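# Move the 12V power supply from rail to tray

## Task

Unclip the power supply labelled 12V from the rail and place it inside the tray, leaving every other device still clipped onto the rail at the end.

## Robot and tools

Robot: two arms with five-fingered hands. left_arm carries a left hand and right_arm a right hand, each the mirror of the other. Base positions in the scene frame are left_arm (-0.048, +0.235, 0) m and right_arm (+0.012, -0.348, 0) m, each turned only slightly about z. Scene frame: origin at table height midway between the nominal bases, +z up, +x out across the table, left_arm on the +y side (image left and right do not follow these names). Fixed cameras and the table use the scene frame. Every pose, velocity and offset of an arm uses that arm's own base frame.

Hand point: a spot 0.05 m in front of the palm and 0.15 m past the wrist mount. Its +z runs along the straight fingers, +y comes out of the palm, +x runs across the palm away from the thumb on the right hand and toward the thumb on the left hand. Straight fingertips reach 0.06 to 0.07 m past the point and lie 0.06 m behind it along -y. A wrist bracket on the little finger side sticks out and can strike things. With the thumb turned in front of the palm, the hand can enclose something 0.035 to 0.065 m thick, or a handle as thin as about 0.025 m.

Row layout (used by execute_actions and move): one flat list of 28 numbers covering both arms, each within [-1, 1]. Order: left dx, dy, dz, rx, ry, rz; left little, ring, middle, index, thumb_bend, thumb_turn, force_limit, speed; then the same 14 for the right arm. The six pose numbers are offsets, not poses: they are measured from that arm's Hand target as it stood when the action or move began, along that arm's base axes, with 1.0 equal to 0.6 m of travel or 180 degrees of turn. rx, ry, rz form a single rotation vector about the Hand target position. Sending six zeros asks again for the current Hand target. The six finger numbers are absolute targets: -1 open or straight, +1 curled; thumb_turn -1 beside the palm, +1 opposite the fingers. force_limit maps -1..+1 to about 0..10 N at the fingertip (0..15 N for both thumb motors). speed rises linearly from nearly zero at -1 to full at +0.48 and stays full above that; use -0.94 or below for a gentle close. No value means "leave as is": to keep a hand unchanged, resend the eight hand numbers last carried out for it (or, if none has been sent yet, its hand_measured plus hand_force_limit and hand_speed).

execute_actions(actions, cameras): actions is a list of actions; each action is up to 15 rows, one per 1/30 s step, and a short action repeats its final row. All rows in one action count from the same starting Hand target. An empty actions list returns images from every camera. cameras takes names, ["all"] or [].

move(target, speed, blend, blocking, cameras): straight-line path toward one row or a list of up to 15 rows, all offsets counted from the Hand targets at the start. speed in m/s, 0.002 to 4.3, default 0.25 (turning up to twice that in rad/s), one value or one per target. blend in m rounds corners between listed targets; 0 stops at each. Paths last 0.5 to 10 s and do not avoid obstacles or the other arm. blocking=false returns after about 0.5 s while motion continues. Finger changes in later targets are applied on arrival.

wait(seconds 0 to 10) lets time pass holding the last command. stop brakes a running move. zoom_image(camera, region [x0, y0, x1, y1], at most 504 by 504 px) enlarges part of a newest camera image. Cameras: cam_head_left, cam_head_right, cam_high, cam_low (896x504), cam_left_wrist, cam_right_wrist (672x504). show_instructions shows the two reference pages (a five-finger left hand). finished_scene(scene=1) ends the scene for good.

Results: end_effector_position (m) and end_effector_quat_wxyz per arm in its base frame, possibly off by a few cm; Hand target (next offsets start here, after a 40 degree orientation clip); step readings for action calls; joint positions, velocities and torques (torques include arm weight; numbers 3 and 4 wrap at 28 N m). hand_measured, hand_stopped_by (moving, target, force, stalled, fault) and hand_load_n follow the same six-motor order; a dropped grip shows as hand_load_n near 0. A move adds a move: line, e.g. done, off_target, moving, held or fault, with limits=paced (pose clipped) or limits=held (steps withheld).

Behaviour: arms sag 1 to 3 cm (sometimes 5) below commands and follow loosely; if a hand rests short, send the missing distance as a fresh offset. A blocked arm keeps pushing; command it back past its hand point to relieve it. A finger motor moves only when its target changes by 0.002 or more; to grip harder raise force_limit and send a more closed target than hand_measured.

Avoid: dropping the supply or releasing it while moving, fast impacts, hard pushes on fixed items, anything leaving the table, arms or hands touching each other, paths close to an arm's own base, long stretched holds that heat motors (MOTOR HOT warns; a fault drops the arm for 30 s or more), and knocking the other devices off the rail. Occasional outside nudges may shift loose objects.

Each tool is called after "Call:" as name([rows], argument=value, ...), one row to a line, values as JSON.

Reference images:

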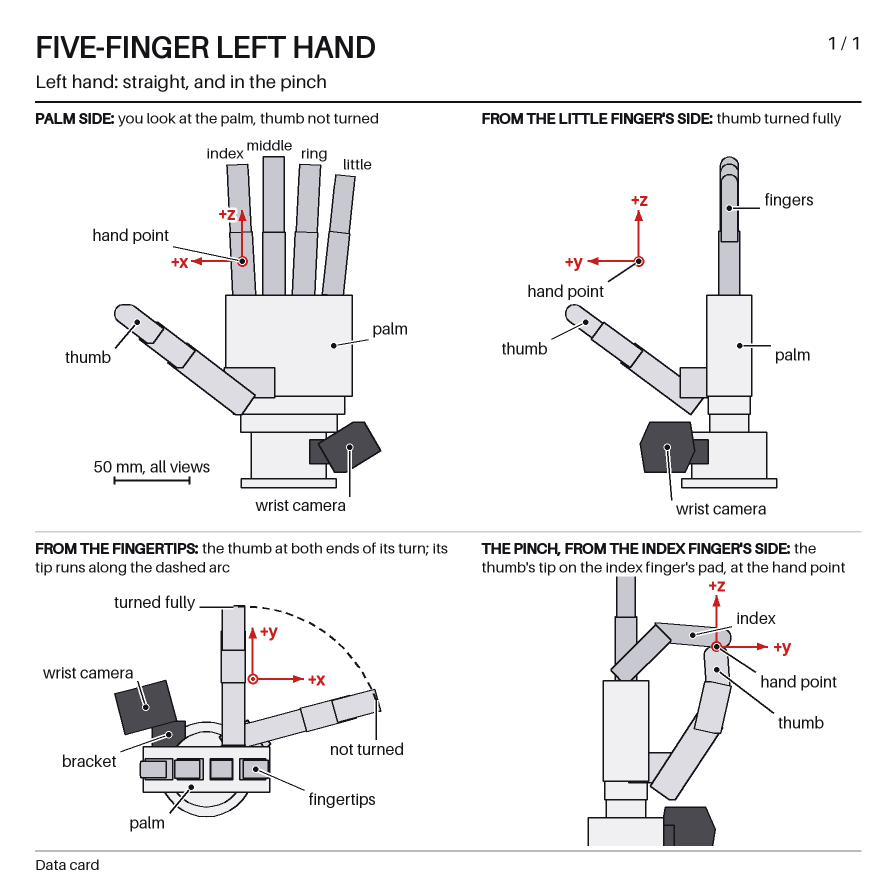

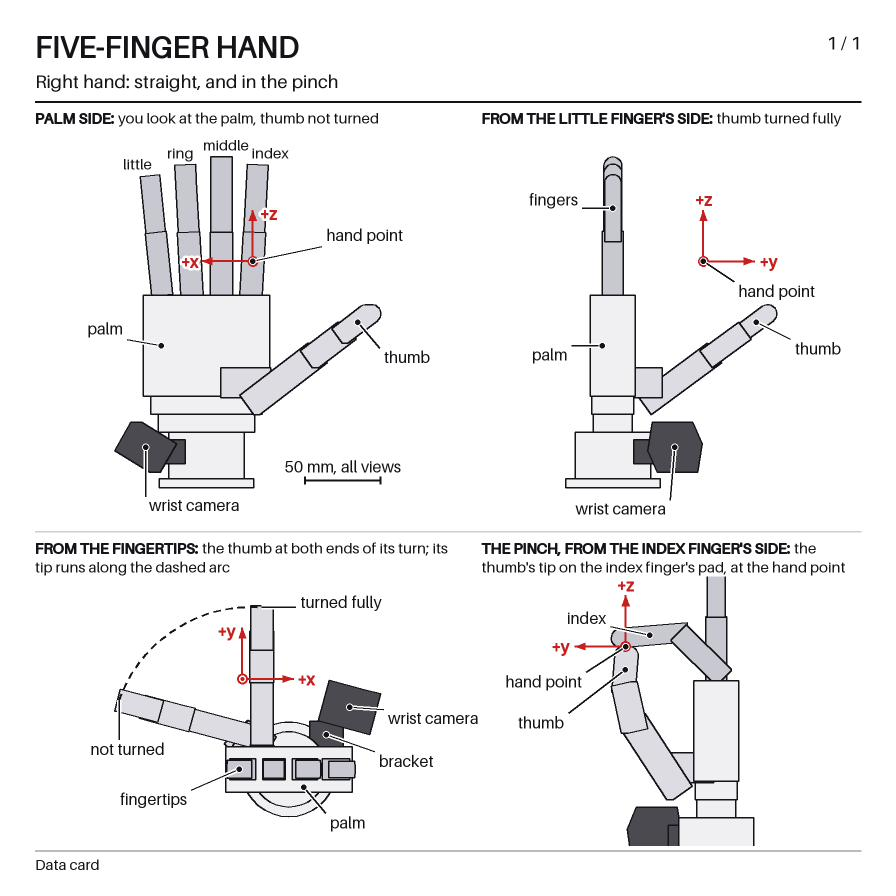

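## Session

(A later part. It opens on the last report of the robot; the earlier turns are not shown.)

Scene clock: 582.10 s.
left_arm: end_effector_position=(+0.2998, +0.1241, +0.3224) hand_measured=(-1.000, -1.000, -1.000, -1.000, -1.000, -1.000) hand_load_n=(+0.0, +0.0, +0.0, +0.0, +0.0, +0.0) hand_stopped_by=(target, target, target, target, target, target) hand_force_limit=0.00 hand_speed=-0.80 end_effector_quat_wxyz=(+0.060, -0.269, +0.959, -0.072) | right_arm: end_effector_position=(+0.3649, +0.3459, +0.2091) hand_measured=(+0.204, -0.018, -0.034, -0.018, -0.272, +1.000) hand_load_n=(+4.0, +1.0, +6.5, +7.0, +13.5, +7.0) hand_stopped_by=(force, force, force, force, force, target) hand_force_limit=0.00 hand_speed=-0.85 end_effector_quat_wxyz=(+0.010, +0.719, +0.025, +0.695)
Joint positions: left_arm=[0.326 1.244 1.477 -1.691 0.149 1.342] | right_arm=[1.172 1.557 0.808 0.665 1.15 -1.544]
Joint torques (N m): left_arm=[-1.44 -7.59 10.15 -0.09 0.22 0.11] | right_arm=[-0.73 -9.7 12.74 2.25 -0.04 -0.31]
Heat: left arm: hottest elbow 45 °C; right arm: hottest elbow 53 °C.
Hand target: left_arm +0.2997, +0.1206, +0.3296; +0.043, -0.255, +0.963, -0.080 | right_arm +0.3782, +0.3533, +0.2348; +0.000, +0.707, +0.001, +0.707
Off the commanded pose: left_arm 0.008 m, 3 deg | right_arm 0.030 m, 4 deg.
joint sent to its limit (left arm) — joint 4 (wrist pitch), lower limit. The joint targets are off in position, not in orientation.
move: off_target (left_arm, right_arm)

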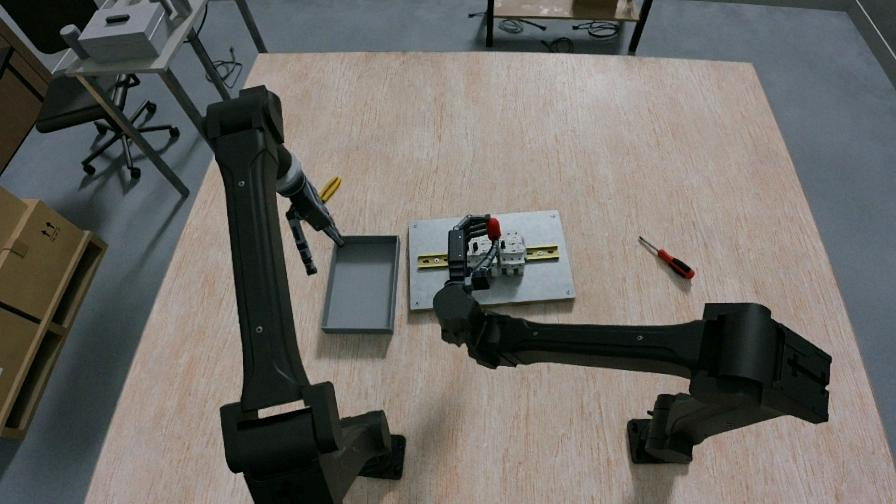

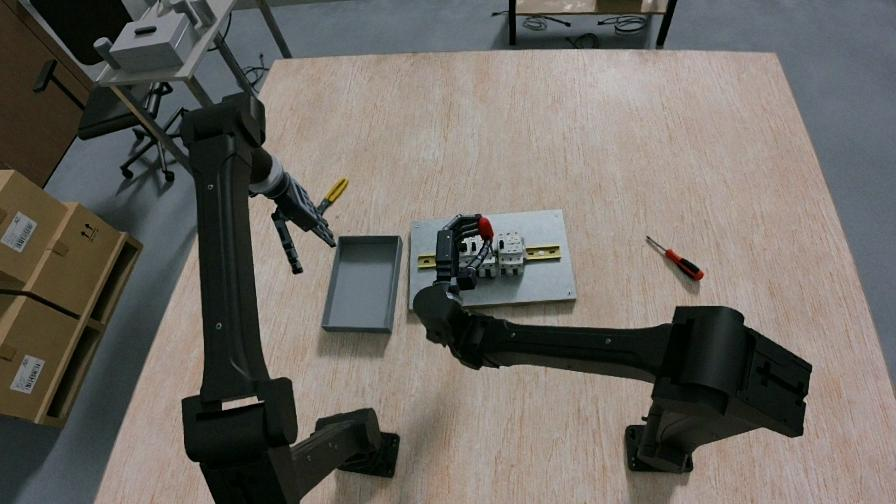

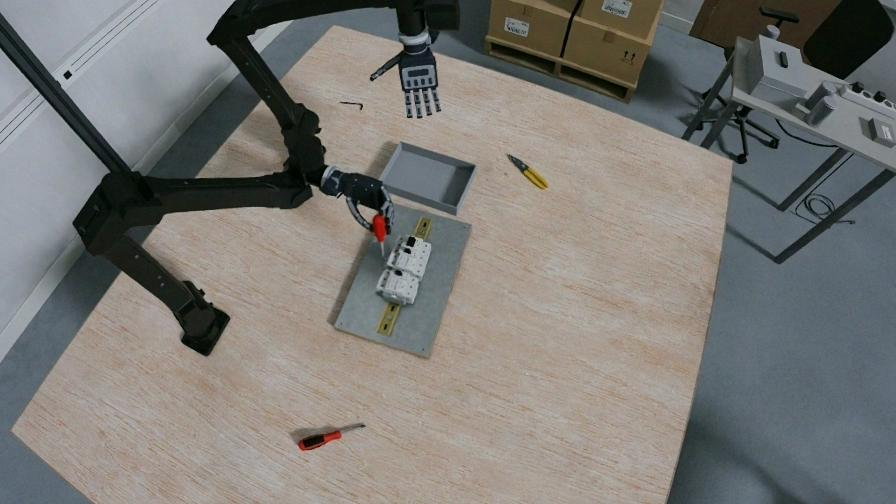

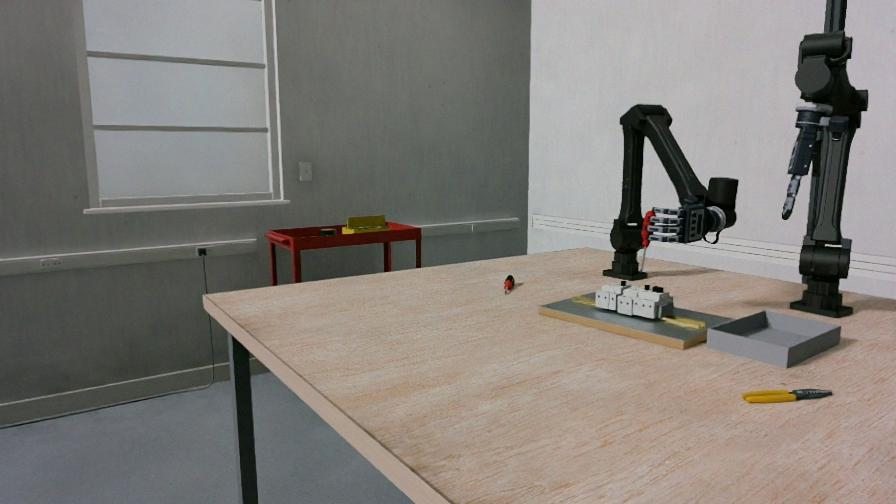

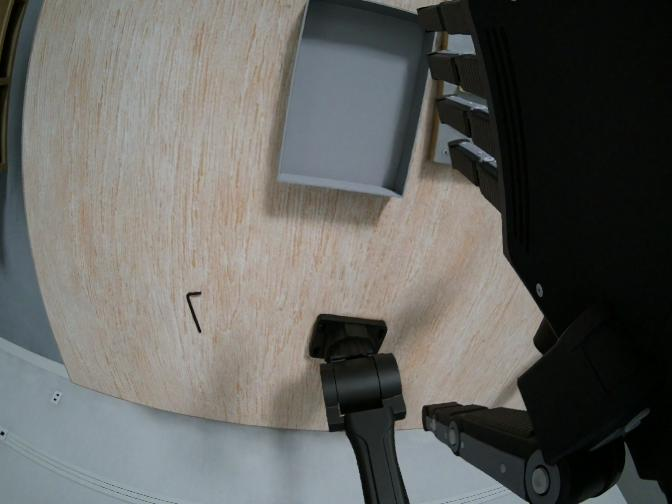

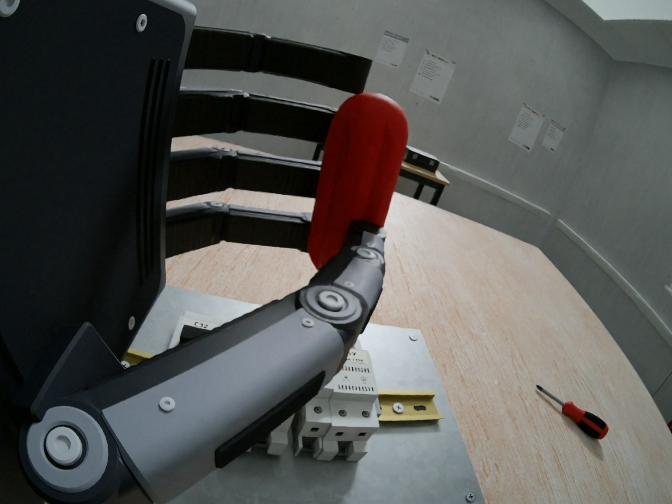

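Call:
move(target=[0,0,0,0,0,0, -1,-1,-1,-1,-1,-1,0,-0.8, 0.027,0.02,-0.057,0.0417,0,0, 0.3,0.3,0.3,0.3,0.3,1,0,-0.85], cameras=["cam_head_left","cam_head_right","cam_high","cam_low","cam_right_wrist"], speed=0.08)

Call:
zoom_image(camera="cam_head_right", region=[450, 220, 530, 290])

Call:
zoom_image(camera="cam_head_left", region=[450, 220, 530, 290])

Call:
zoom_image(camera="cam_high", region=[340, 190, 440, 290])

Call:
zoom_image(camera="cam_low", region=[580, 200, 700, 340])

Scene clock: 611.47 s.
left_arm: end_effector_position=(+0.2998, +0.1241, +0.3224) hand_measured=(-1.000, -1.000, -1.000, -1.000, -1.000, -1.000) hand_load_n=(+0.0, +0.0, +0.0, +0.0, +0.0, +0.0) hand_stopped_by=(target, target, target, target, target, target) hand_force_limit=0.00 hand_speed=-0.80 end_effector_quat_wxyz=(+0.060, -0.269, +0.959, -0.072) | right_arm: end_effector_position=(+0.3797, +0.3542, +0.1809) hand_measured=(+0.204, -0.018, -0.034, -0.018, -0.272, +1.000) hand_load_n=(+4.0, +1.0, +6.5, +7.0, +13.5, +6.5) hand_stopped_by=(force, force, force, force, force, target) hand_force_limit=0.00 hand_speed=-0.85 end_effector_quat_wxyz=(-0.024, +0.718, -0.011, +0.695)
Joint positions: left_arm=[0.326 1.244 1.477 -1.691 0.149 1.342] | right_arm=[1.146 1.632 0.818 0.739 1.126 -1.453]
Joint torques (N m): left_arm=[-1.26 -7.77 10.03 -0.05 0.2 0.04] | right_arm=[-0.15 -10.29 12.72 2.35 -0.11 0]
Heat: left arm: hottest elbow 45 °C; right arm: hottest elbow 57 °C.
Hand target: left_arm +0.2997, +0.1206, +0.3296; +0.043, -0.255, +0.963, -0.080 | right_arm +0.3944, +0.3653, +0.2006; -0.046, +0.706, -0.046, +0.706
Off the commanded pose: left_arm 0.008 m, 3 deg | right_arm 0.027 m, 5 deg.
joint sent to its limit (left arm) — joint 4 (wrist pitch), lower limit. The joint targets are off in position, not in orientation.
move: off_target (left_arm, right_arm)
Images, in order (width x height): cam_head_left 896x504, cam_head_right 896x504, cam_high 896x504, cam_low 896x504, cam_right_wrist 672x504.

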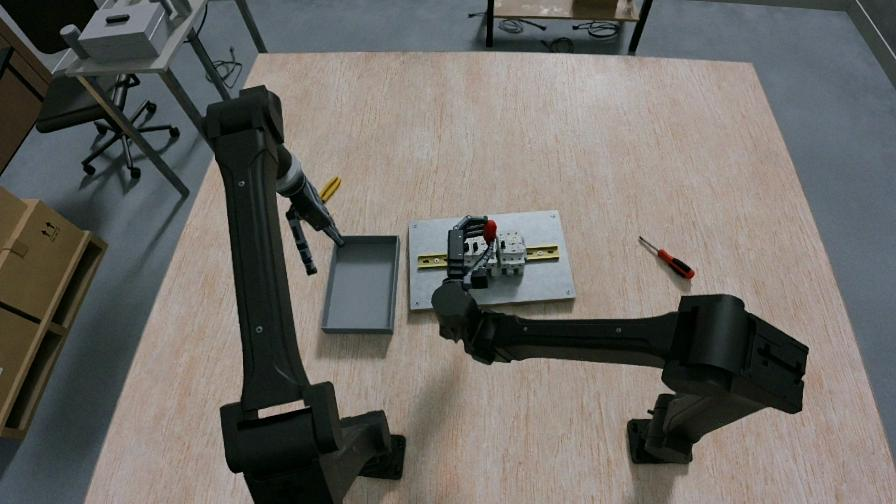

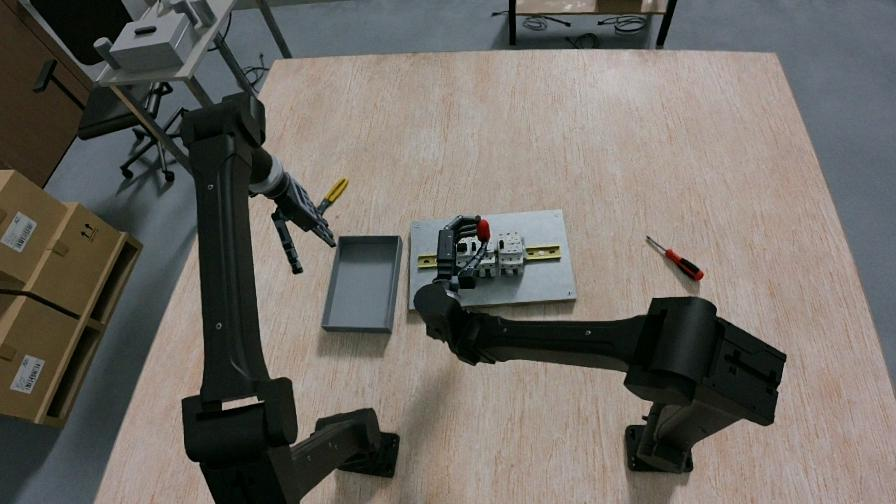

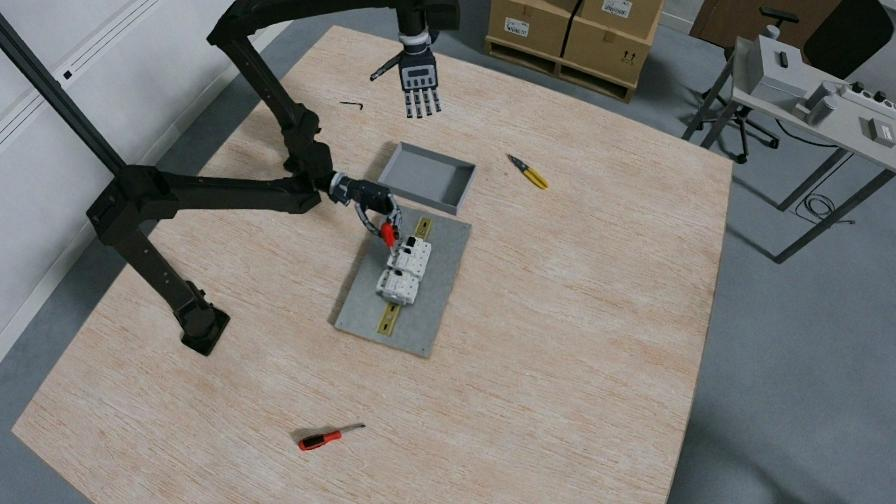

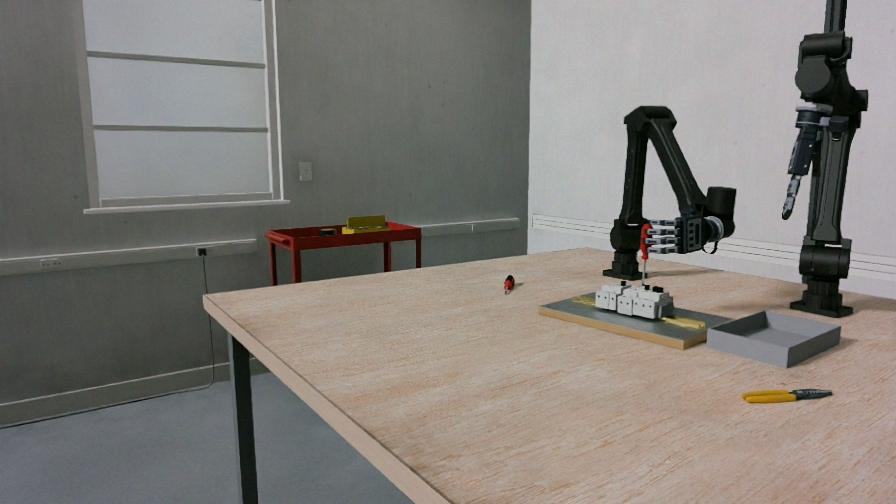

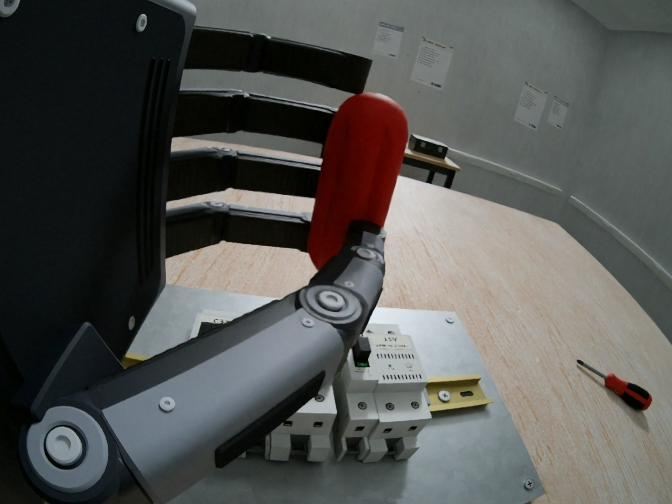

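Scaled by 6.300 from the camera's 896x504 image, which has a finer 1280x720 frame.

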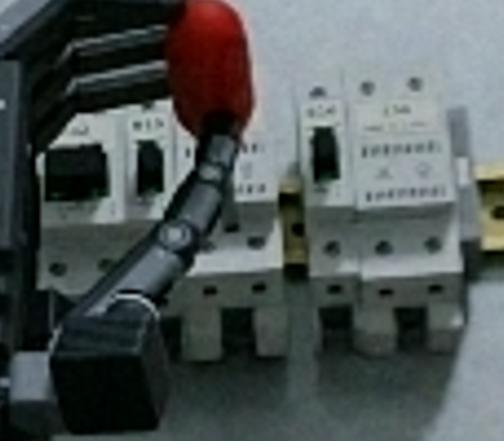

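Scaled by 6.300 from the camera's 896x504 image, which has a finer 1280x720 frame.

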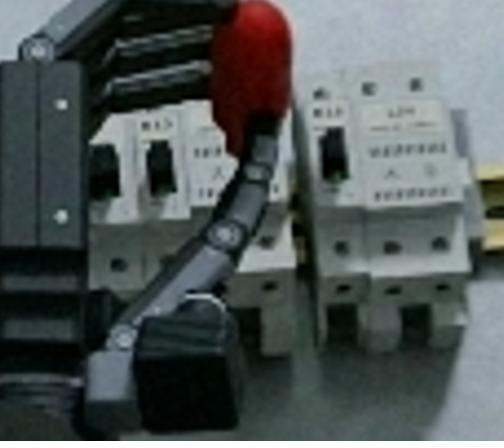

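Scaled by 5.040 from the camera's 896x504 image, which has a finer 1280x720 frame.

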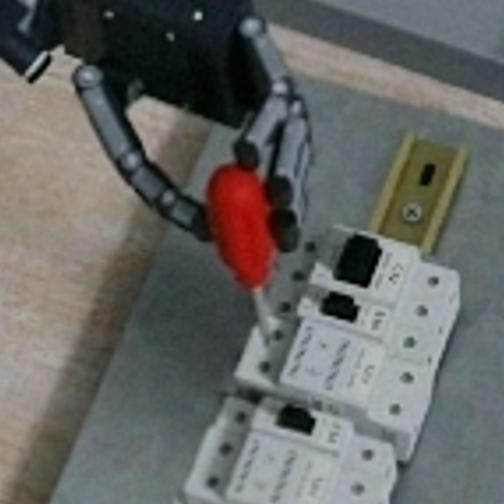

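Scaled by 3.600 from the camera's 896x504 image, which has a finer 1280x720 frame.

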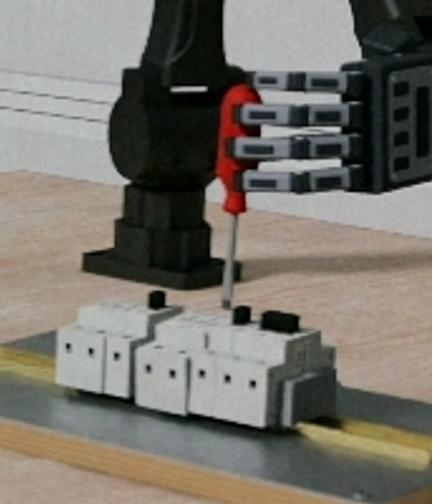

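Call:
zoom_image(camera="cam_right_wrist", region=[230, 340, 450, 490])

Call:
zoom_image(camera="cam_right_wrist", region=[260, 400, 350, 470])

Scaled by 2.291 from the camera's 672x504 image, which has a finer 960x720 frame.

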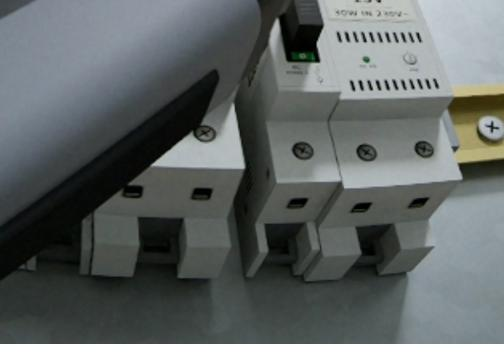

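Scaled by 5.600 from the camera's 672x504 image, which has a finer 960x720 frame.

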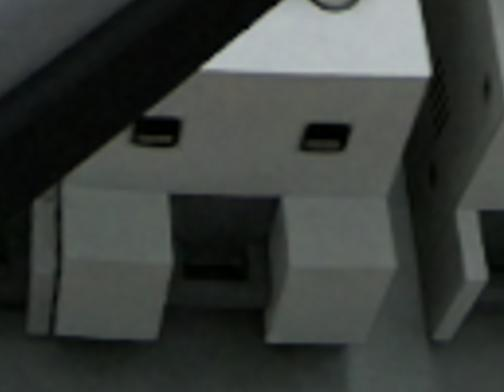

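Call:
move(target=[0,0,0,0,0,0, -1,-1,-1,-1,-1,-1,0,-0.8, -0.045,-0.0175,0.0,0,0,0, 0.3,0.3,0.3,0.3,0.3,1,0,-0.85], cameras=["cam_head_left","cam_head_right","cam_high","cam_low","cam_right_wrist"], speed=0.06)

Call:
zoom_image(camera="cam_head_right", region=[450, 220, 530, 290])

Call:
zoom_image(camera="cam_high", region=[340, 190, 440, 290])

Call:
zoom_image(camera="cam_low", region=[580, 200, 700, 340])

Call:
zoom_image(camera="cam_right_wrist", region=[230, 340, 450, 490])

Scene clock: 641.33 s.
left_arm: end_effector_position=(+0.2998, +0.1241, +0.3224) hand_measured=(-1.000, -1.000, -1.000, -1.000, -1.000, -1.000) hand_load_n=(+0.0, +0.0, +0.0, +0.0, +0.0, +0.0) hand_stopped_by=(target, target, target, target, target, target) hand_force_limit=0.00 hand_speed=-0.80 end_effector_quat_wxyz=(+0.060, -0.269, +0.959, -0.072) | right_arm: end_effector_position=(+0.3740, +0.3498, +0.1921) hand_measured=(+0.204, -0.018, -0.034, -0.018, -0.272, +1.000) hand_load_n=(+3.5, +1.0, +6.5, +7.0, +13.5, +7.0) hand_stopped_by=(force, force, force, force, force, target) hand_force_limit=0.00 hand_speed=-0.85 end_effector_quat_wxyz=(-0.026, +0.712, -0.033, +0.701)
Joint positions: left_arm=[0.326 1.244 1.477 -1.691 0.149 1.342] | right_arm=[1.155 1.611 0.818 0.751 1.164 -1.449]
Joint torques (N m): left_arm=[-1.49 -7.65 10.15 -0.03 0.17 0.13] | right_arm=[2.32 -11.4 7.86 2.26 0.1 0.08]
Heat: left arm: hottest elbow 45 °C; right arm: hottest elbow 58 °C.
Hand target: left_arm +0.2997, +0.1206, +0.3296; +0.043, -0.255, +0.963, -0.080 | right_arm +0.3674, +0.3548, +0.2006; -0.046, +0.706, -0.046, +0.706
Off the commanded pose: left_arm 0.008 m, 3 deg | right_arm 0.012 m, 3 deg.
joint sent to its limit (left arm) — joint 4 (wrist pitch), lower limit. The joint targets are off in position, not in orientation.
move: off_target (left_arm, right_arm)
Images, in order (width x height): cam_head_left 896x504, cam_head_right 896x504, cam_high 896x504, cam_low 896x504, cam_right_wrist 672x504.

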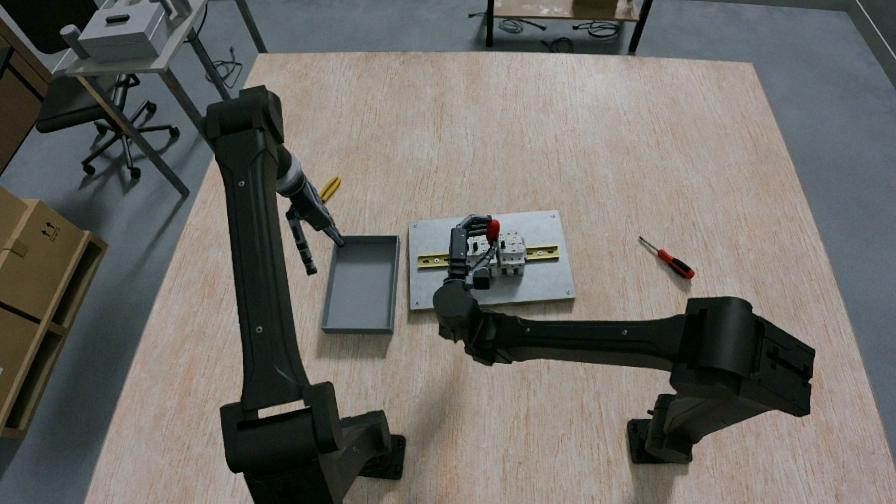

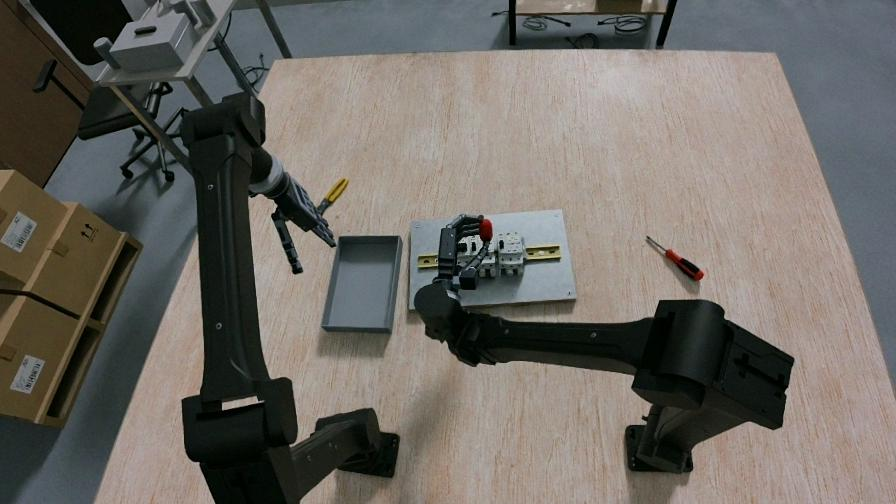

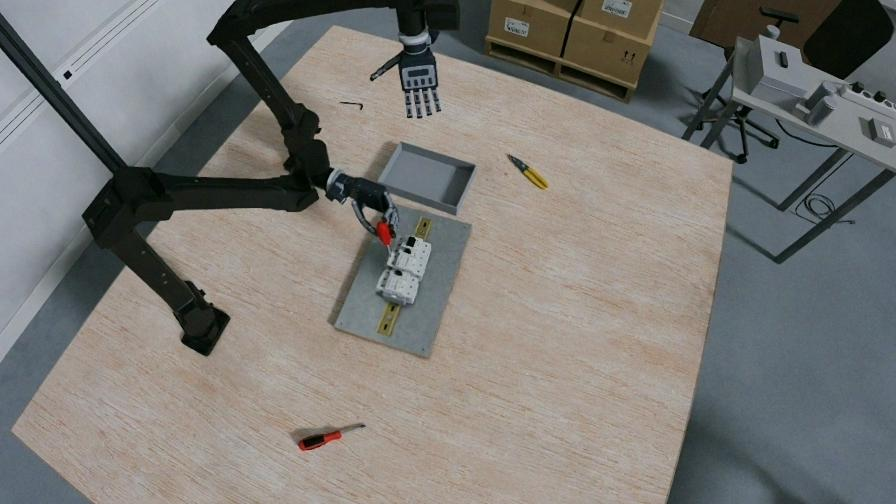

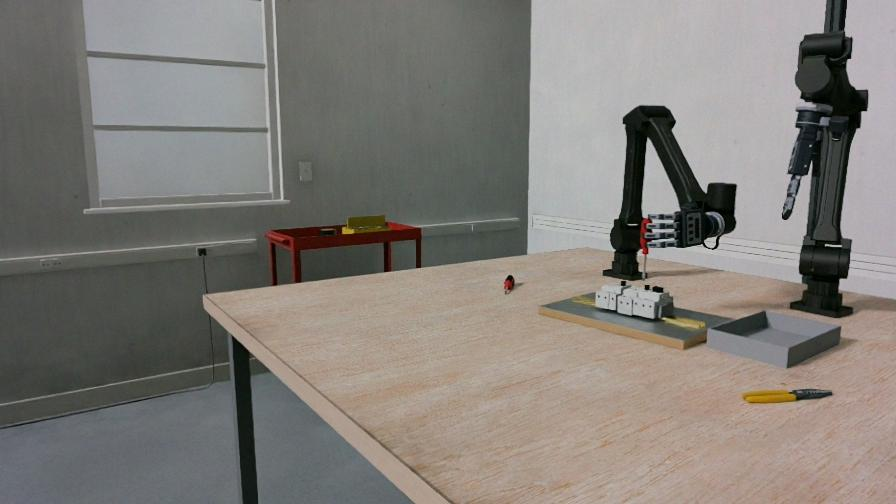

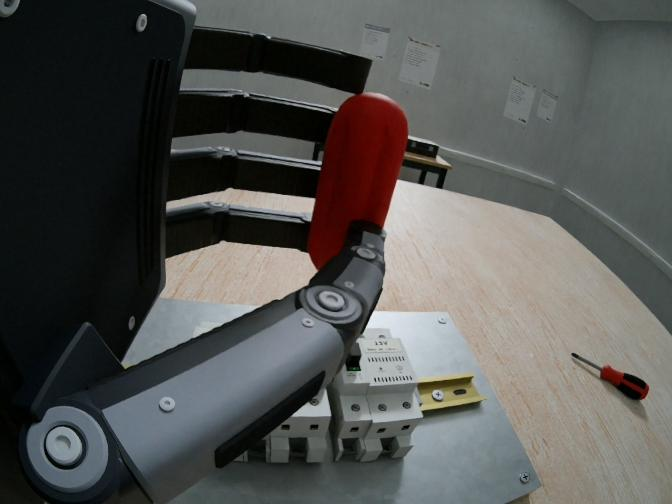

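Scaled by 6.300 from the camera's 896x504 image, which has a finer 1280x720 frame.

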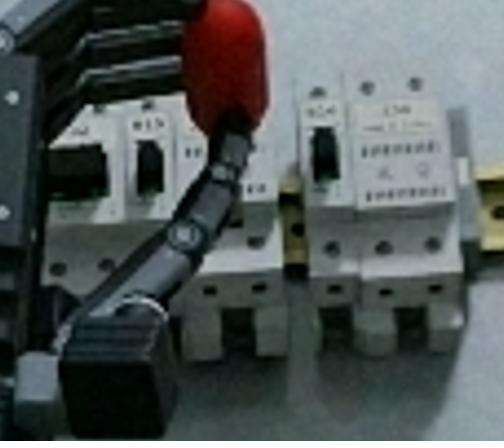

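Scaled by 5.040 from the camera's 896x504 image, which has a finer 1280x720 frame.

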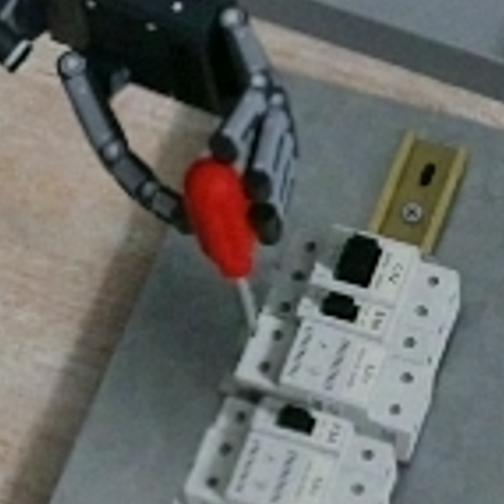

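Scaled by 3.600 from the camera's 896x504 image, which has a finer 1280x720 frame.

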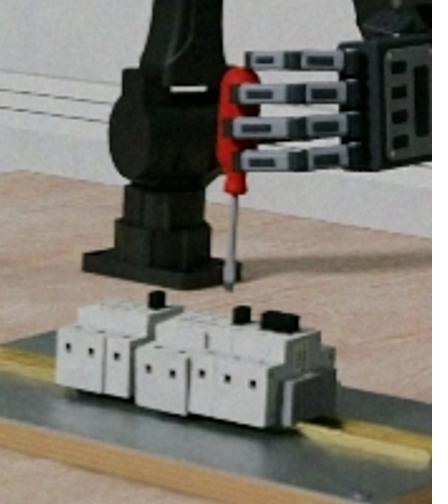

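Scaled by 2.291 from the camera's 672x504 image, which has a finer 960x720 frame.

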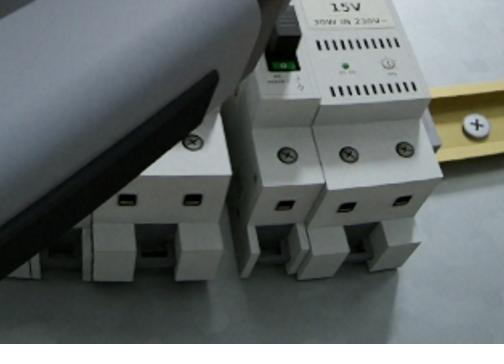

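Call:
move([
  [0,0,0.0,-0.2109,0.131,0.6101, -1,-1,-1,-1,-1,-1,0,-0.8, 0,0,0,0,0,0, 0.3,0.3,0.3,0.3,0.3,1,0,-0.85],
  [0.056,-0.328,-0.328,-0.2109,0.131,0.6101, -1,-1,-1,-1,-1,-1,0,-0.8, 0,0,0.0,0,0,0, 0.3,0.3,0.3,0.3,0.3,1,0,-0.85],
], cameras=["all"], speed=[0.3,0.12], blend=0.02)

Scene clock: 681.70 s.
left_arm: end_effector_position=(+0.3241, -0.0780, +0.1251) hand_measured=(-1.000, -1.000, -1.000, -1.000, -1.000, -1.000) hand_load_n=(+0.0, +0.0, +0.0, +0.0, +0.0, +0.0) hand_stopped_by=(target, target, target, target, target, target) hand_force_limit=0.00 hand_speed=-0.80 end_effector_quat_wxyz=(+0.158, +0.924, -0.277, +0.212) | right_arm: end_effector_position=(+0.3740, +0.3498, +0.1921) hand_measured=(+0.204, -0.018, -0.034, -0.018, -0.272, +1.000) hand_load_n=(+3.5, +1.0, +6.0, +7.0, +13.5, +7.0) hand_stopped_by=(force, force, force, force, force, target) hand_force_limit=0.00 hand_speed=-0.85 end_effector_quat_wxyz=(-0.026, +0.712, -0.033, +0.701)
Joint positions: left_arm=[0.226 1.128 0.687 -0.896 0.485 -0.821] | right_arm=[1.155 1.611 0.818 0.751 1.164 -1.449]
Joint torques (N m): left_arm=[-1.9 -5.07 9.81 1.44 0.27 -0.12] | right_arm=[1.9 -11.16 7.72 2.15 0.11 0.02]
Heat: left arm: hottest elbow 45 °C; right arm: hottest elbow 52 °C.
Hand target: left_arm +0.3333, -0.0762, +0.1328; +0.149, +0.922, -0.274, +0.228 | right_arm +0.3674, +0.3548, +0.2006; -0.046, +0.706, -0.046, +0.706
Off the commanded pose: left_arm 0.012 m, 2 deg | right_arm 0.012 m, 3 deg.
move: off_target (left_arm, right_arm)

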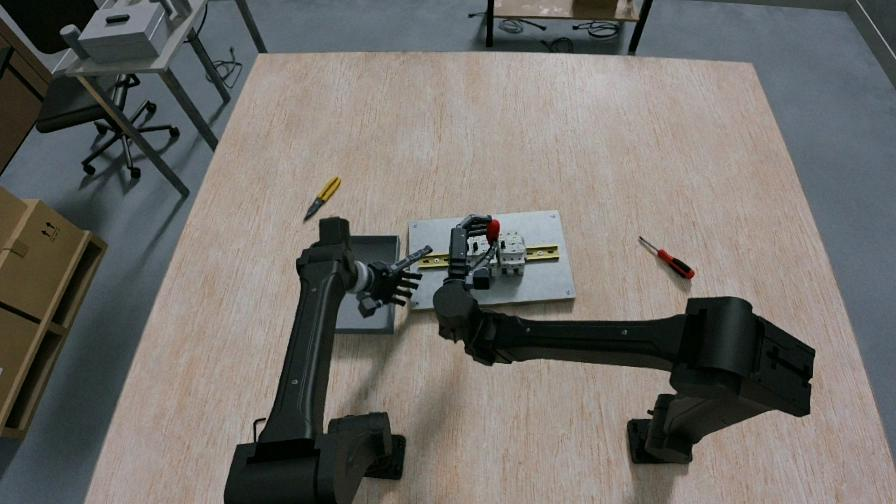

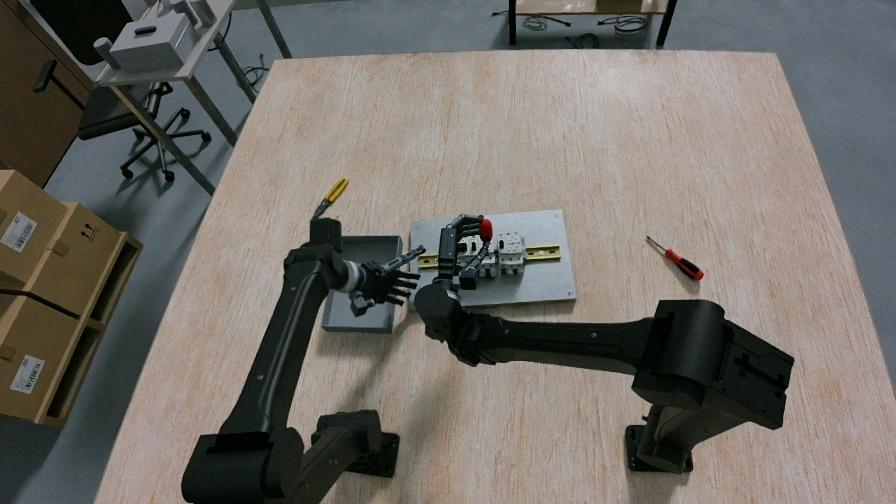

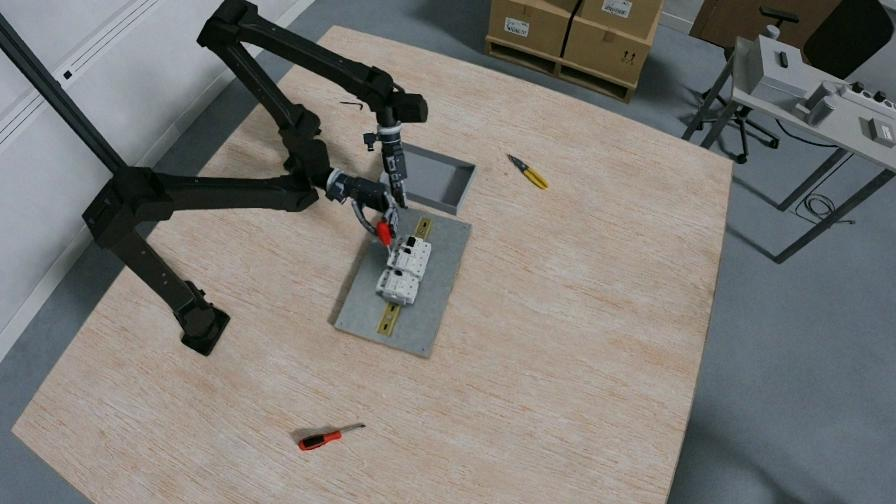

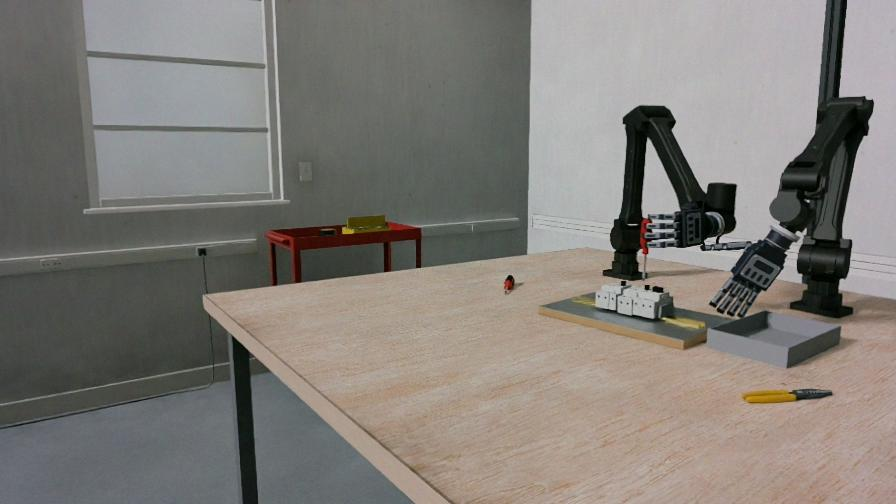

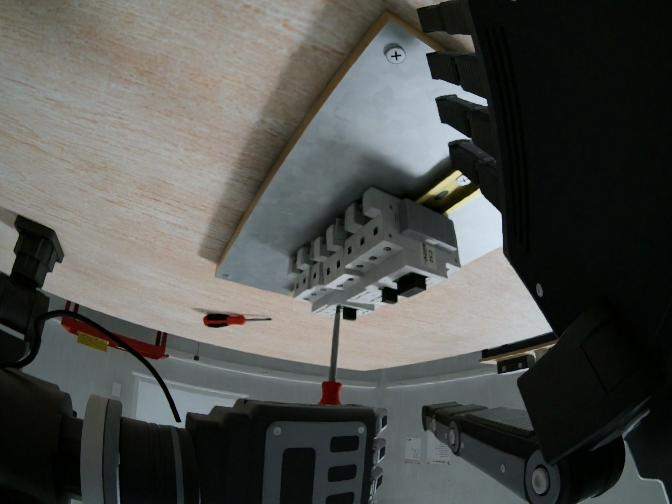

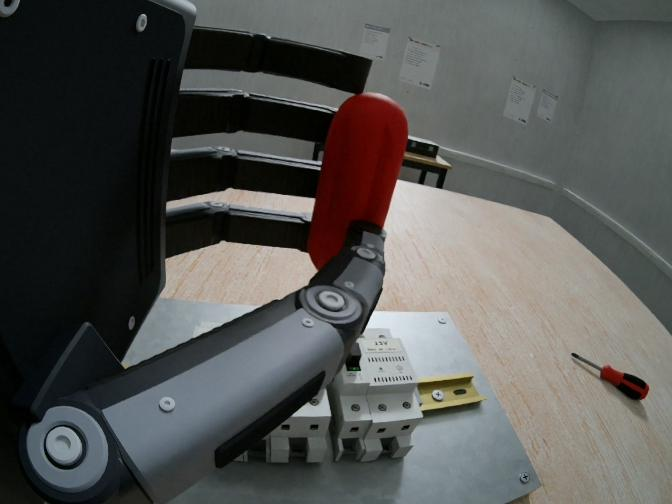

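Call:
zoom_image(camera="cam_left_wrist", region=[270, 170, 470, 320])

Call:
zoom_image(camera="cam_left_wrist", region=[280, 210, 400, 410])

Scaled by 2.520 from the camera's 672x504 image, which has a finer 960x720 frame.

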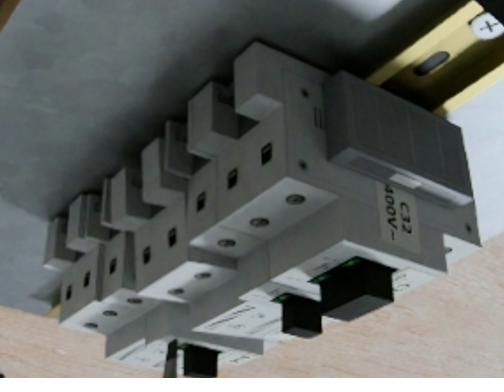

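Scaled by 2.520 from the camera's 672x504 image, which has a finer 960x720 frame.

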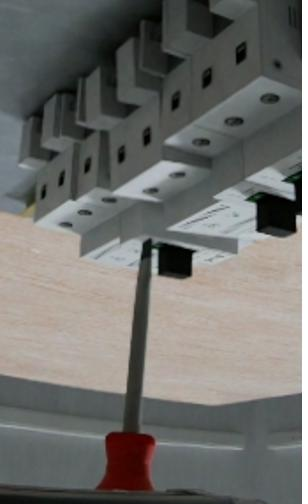

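Call:
zoom_image(camera="cam_left_wrist", region=[290, 210, 370, 270])

Scaled by 6.300 from the camera's 672x504 image, which has a finer 960x720 frame.

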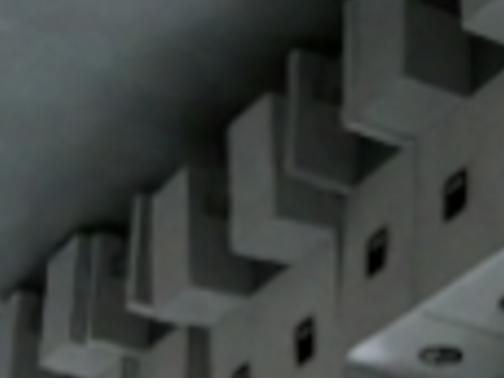

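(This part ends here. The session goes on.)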